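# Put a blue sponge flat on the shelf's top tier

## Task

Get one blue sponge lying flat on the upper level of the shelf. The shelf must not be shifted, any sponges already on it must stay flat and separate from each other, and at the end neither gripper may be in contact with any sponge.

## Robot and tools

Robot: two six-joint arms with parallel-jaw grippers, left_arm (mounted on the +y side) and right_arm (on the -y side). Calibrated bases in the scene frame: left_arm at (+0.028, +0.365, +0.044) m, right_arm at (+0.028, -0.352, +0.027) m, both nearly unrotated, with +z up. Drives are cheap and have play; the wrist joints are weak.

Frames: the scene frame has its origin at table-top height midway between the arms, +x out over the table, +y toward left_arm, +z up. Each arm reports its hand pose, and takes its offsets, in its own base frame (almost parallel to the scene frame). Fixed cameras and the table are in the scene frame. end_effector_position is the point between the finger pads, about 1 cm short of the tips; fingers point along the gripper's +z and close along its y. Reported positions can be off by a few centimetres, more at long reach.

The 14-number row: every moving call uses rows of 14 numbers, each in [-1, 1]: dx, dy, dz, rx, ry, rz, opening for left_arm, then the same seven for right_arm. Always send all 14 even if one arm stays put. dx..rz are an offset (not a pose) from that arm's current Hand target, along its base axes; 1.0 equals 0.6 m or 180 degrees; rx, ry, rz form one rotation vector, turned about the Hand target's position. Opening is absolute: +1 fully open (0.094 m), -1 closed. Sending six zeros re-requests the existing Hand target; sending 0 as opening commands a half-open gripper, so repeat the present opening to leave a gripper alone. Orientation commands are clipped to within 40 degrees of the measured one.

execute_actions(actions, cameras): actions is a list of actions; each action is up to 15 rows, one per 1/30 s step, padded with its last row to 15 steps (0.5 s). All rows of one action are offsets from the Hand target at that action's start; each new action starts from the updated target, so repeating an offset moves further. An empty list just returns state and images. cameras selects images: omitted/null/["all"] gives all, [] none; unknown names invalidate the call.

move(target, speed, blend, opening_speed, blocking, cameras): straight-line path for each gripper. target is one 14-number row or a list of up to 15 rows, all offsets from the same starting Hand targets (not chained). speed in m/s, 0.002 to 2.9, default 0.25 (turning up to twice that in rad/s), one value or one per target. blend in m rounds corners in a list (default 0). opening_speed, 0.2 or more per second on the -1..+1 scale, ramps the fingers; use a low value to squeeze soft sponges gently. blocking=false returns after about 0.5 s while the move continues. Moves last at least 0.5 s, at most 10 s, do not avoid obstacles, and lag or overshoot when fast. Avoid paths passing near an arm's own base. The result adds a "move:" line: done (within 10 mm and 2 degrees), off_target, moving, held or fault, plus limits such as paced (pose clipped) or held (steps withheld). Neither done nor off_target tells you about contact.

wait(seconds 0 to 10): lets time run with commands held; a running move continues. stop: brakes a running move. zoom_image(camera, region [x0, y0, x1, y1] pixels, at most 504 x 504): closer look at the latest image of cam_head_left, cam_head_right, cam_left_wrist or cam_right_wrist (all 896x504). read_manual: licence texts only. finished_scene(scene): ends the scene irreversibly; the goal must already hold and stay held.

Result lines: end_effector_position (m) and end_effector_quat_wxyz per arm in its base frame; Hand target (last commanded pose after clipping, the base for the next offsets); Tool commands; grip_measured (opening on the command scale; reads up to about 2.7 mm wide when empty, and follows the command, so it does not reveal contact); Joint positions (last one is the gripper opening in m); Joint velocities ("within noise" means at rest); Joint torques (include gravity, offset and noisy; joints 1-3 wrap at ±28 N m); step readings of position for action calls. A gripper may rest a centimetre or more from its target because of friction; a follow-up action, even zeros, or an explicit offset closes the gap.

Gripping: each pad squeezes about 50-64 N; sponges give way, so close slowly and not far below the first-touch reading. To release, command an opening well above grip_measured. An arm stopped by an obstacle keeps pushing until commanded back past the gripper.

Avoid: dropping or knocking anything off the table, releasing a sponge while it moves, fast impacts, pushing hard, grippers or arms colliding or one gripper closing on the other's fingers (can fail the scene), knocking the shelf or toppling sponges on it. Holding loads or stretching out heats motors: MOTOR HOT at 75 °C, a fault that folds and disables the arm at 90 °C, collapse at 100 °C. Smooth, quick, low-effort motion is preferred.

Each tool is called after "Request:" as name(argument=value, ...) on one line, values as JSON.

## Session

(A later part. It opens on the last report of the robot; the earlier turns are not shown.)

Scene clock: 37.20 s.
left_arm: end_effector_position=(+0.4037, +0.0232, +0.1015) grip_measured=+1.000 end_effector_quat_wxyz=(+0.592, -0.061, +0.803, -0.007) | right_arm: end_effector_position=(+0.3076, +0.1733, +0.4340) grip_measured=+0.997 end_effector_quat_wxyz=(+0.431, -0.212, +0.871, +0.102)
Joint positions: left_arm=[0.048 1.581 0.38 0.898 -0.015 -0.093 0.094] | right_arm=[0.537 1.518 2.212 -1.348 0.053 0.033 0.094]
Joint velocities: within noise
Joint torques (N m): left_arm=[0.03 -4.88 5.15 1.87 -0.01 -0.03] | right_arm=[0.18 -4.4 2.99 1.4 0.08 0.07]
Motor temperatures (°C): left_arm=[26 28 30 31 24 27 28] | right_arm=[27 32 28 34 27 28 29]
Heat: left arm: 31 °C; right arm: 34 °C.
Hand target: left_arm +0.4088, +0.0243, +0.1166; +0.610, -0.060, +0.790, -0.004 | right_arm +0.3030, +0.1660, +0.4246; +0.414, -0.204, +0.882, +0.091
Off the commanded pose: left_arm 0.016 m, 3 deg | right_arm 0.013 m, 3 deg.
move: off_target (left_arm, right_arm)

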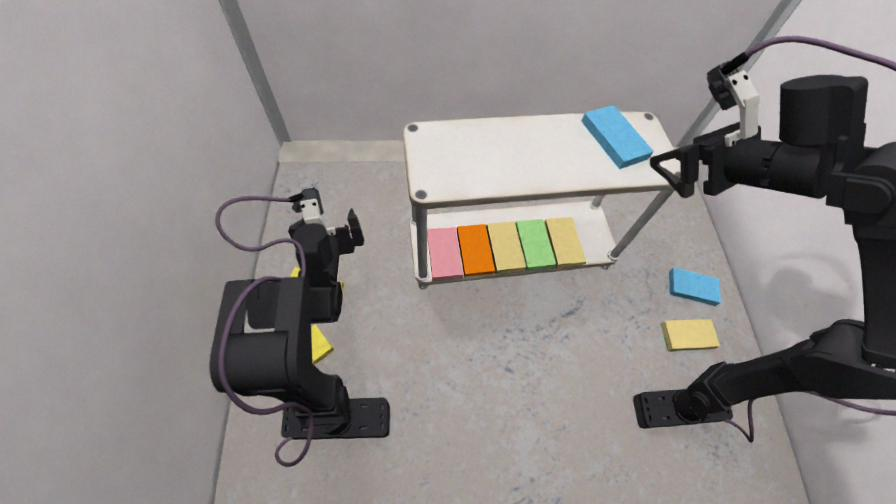

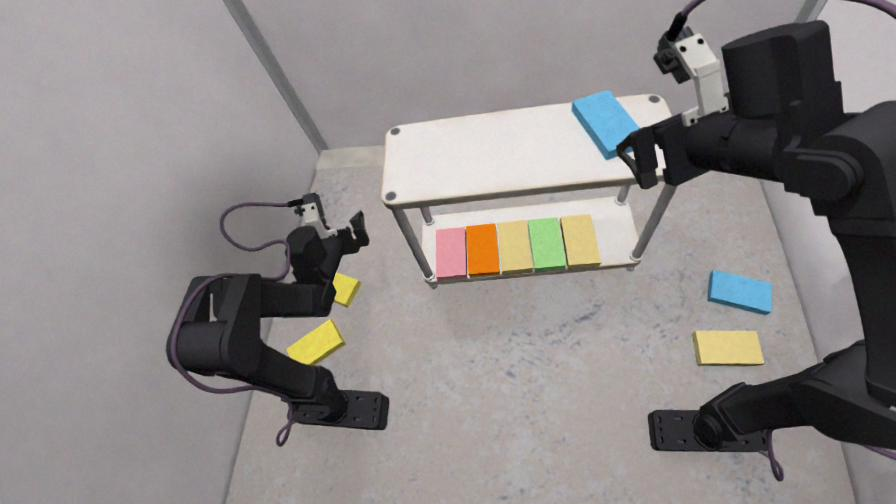

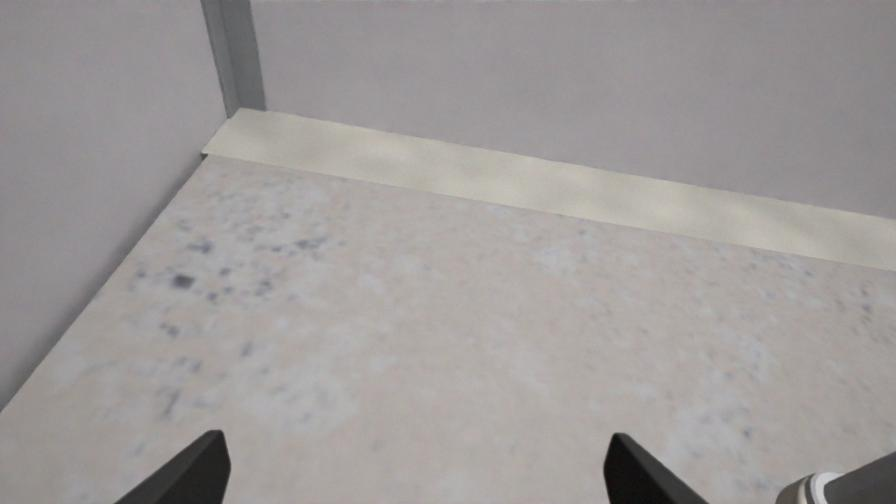

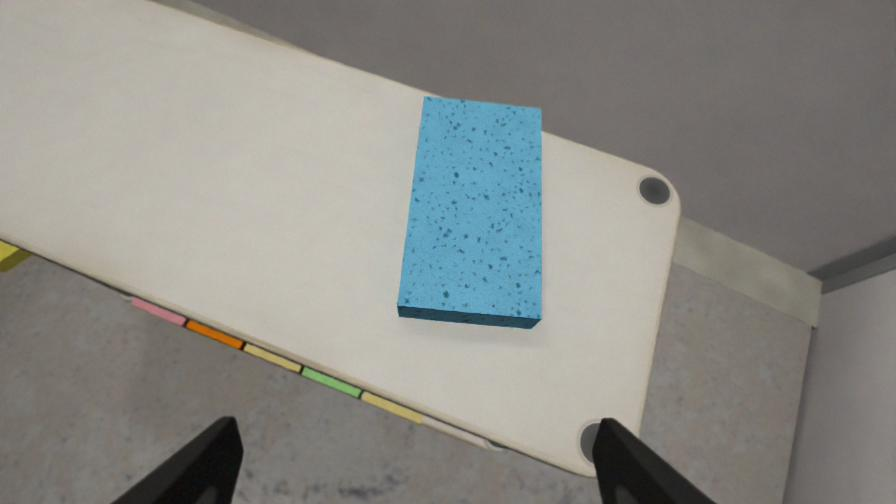

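Request:
zoom_image(camera="cam_head_left", region=[560, 90, 700, 200])

Request:
zoom_image(camera="cam_right_wrist", region=[380, 70, 700, 250])

Scaled by 3.600 from the camera's 896x504 image, which has a finer 1280x720 frame.

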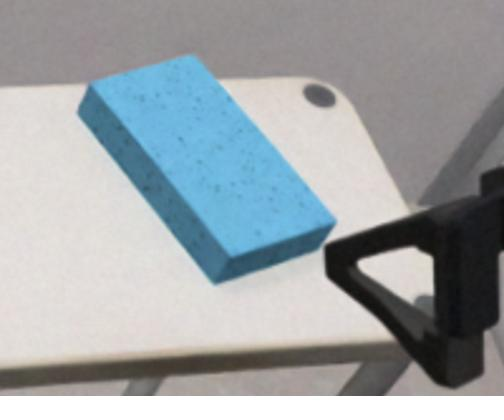

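Scaled by 1.575 from the camera's 896x504 image, which has a finer 1280x720 frame.

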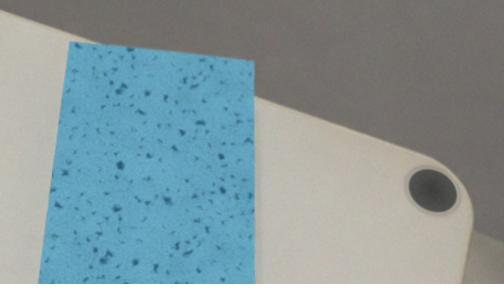

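Request:
finished_scene(scene=2)

The scene is finished: the task was done.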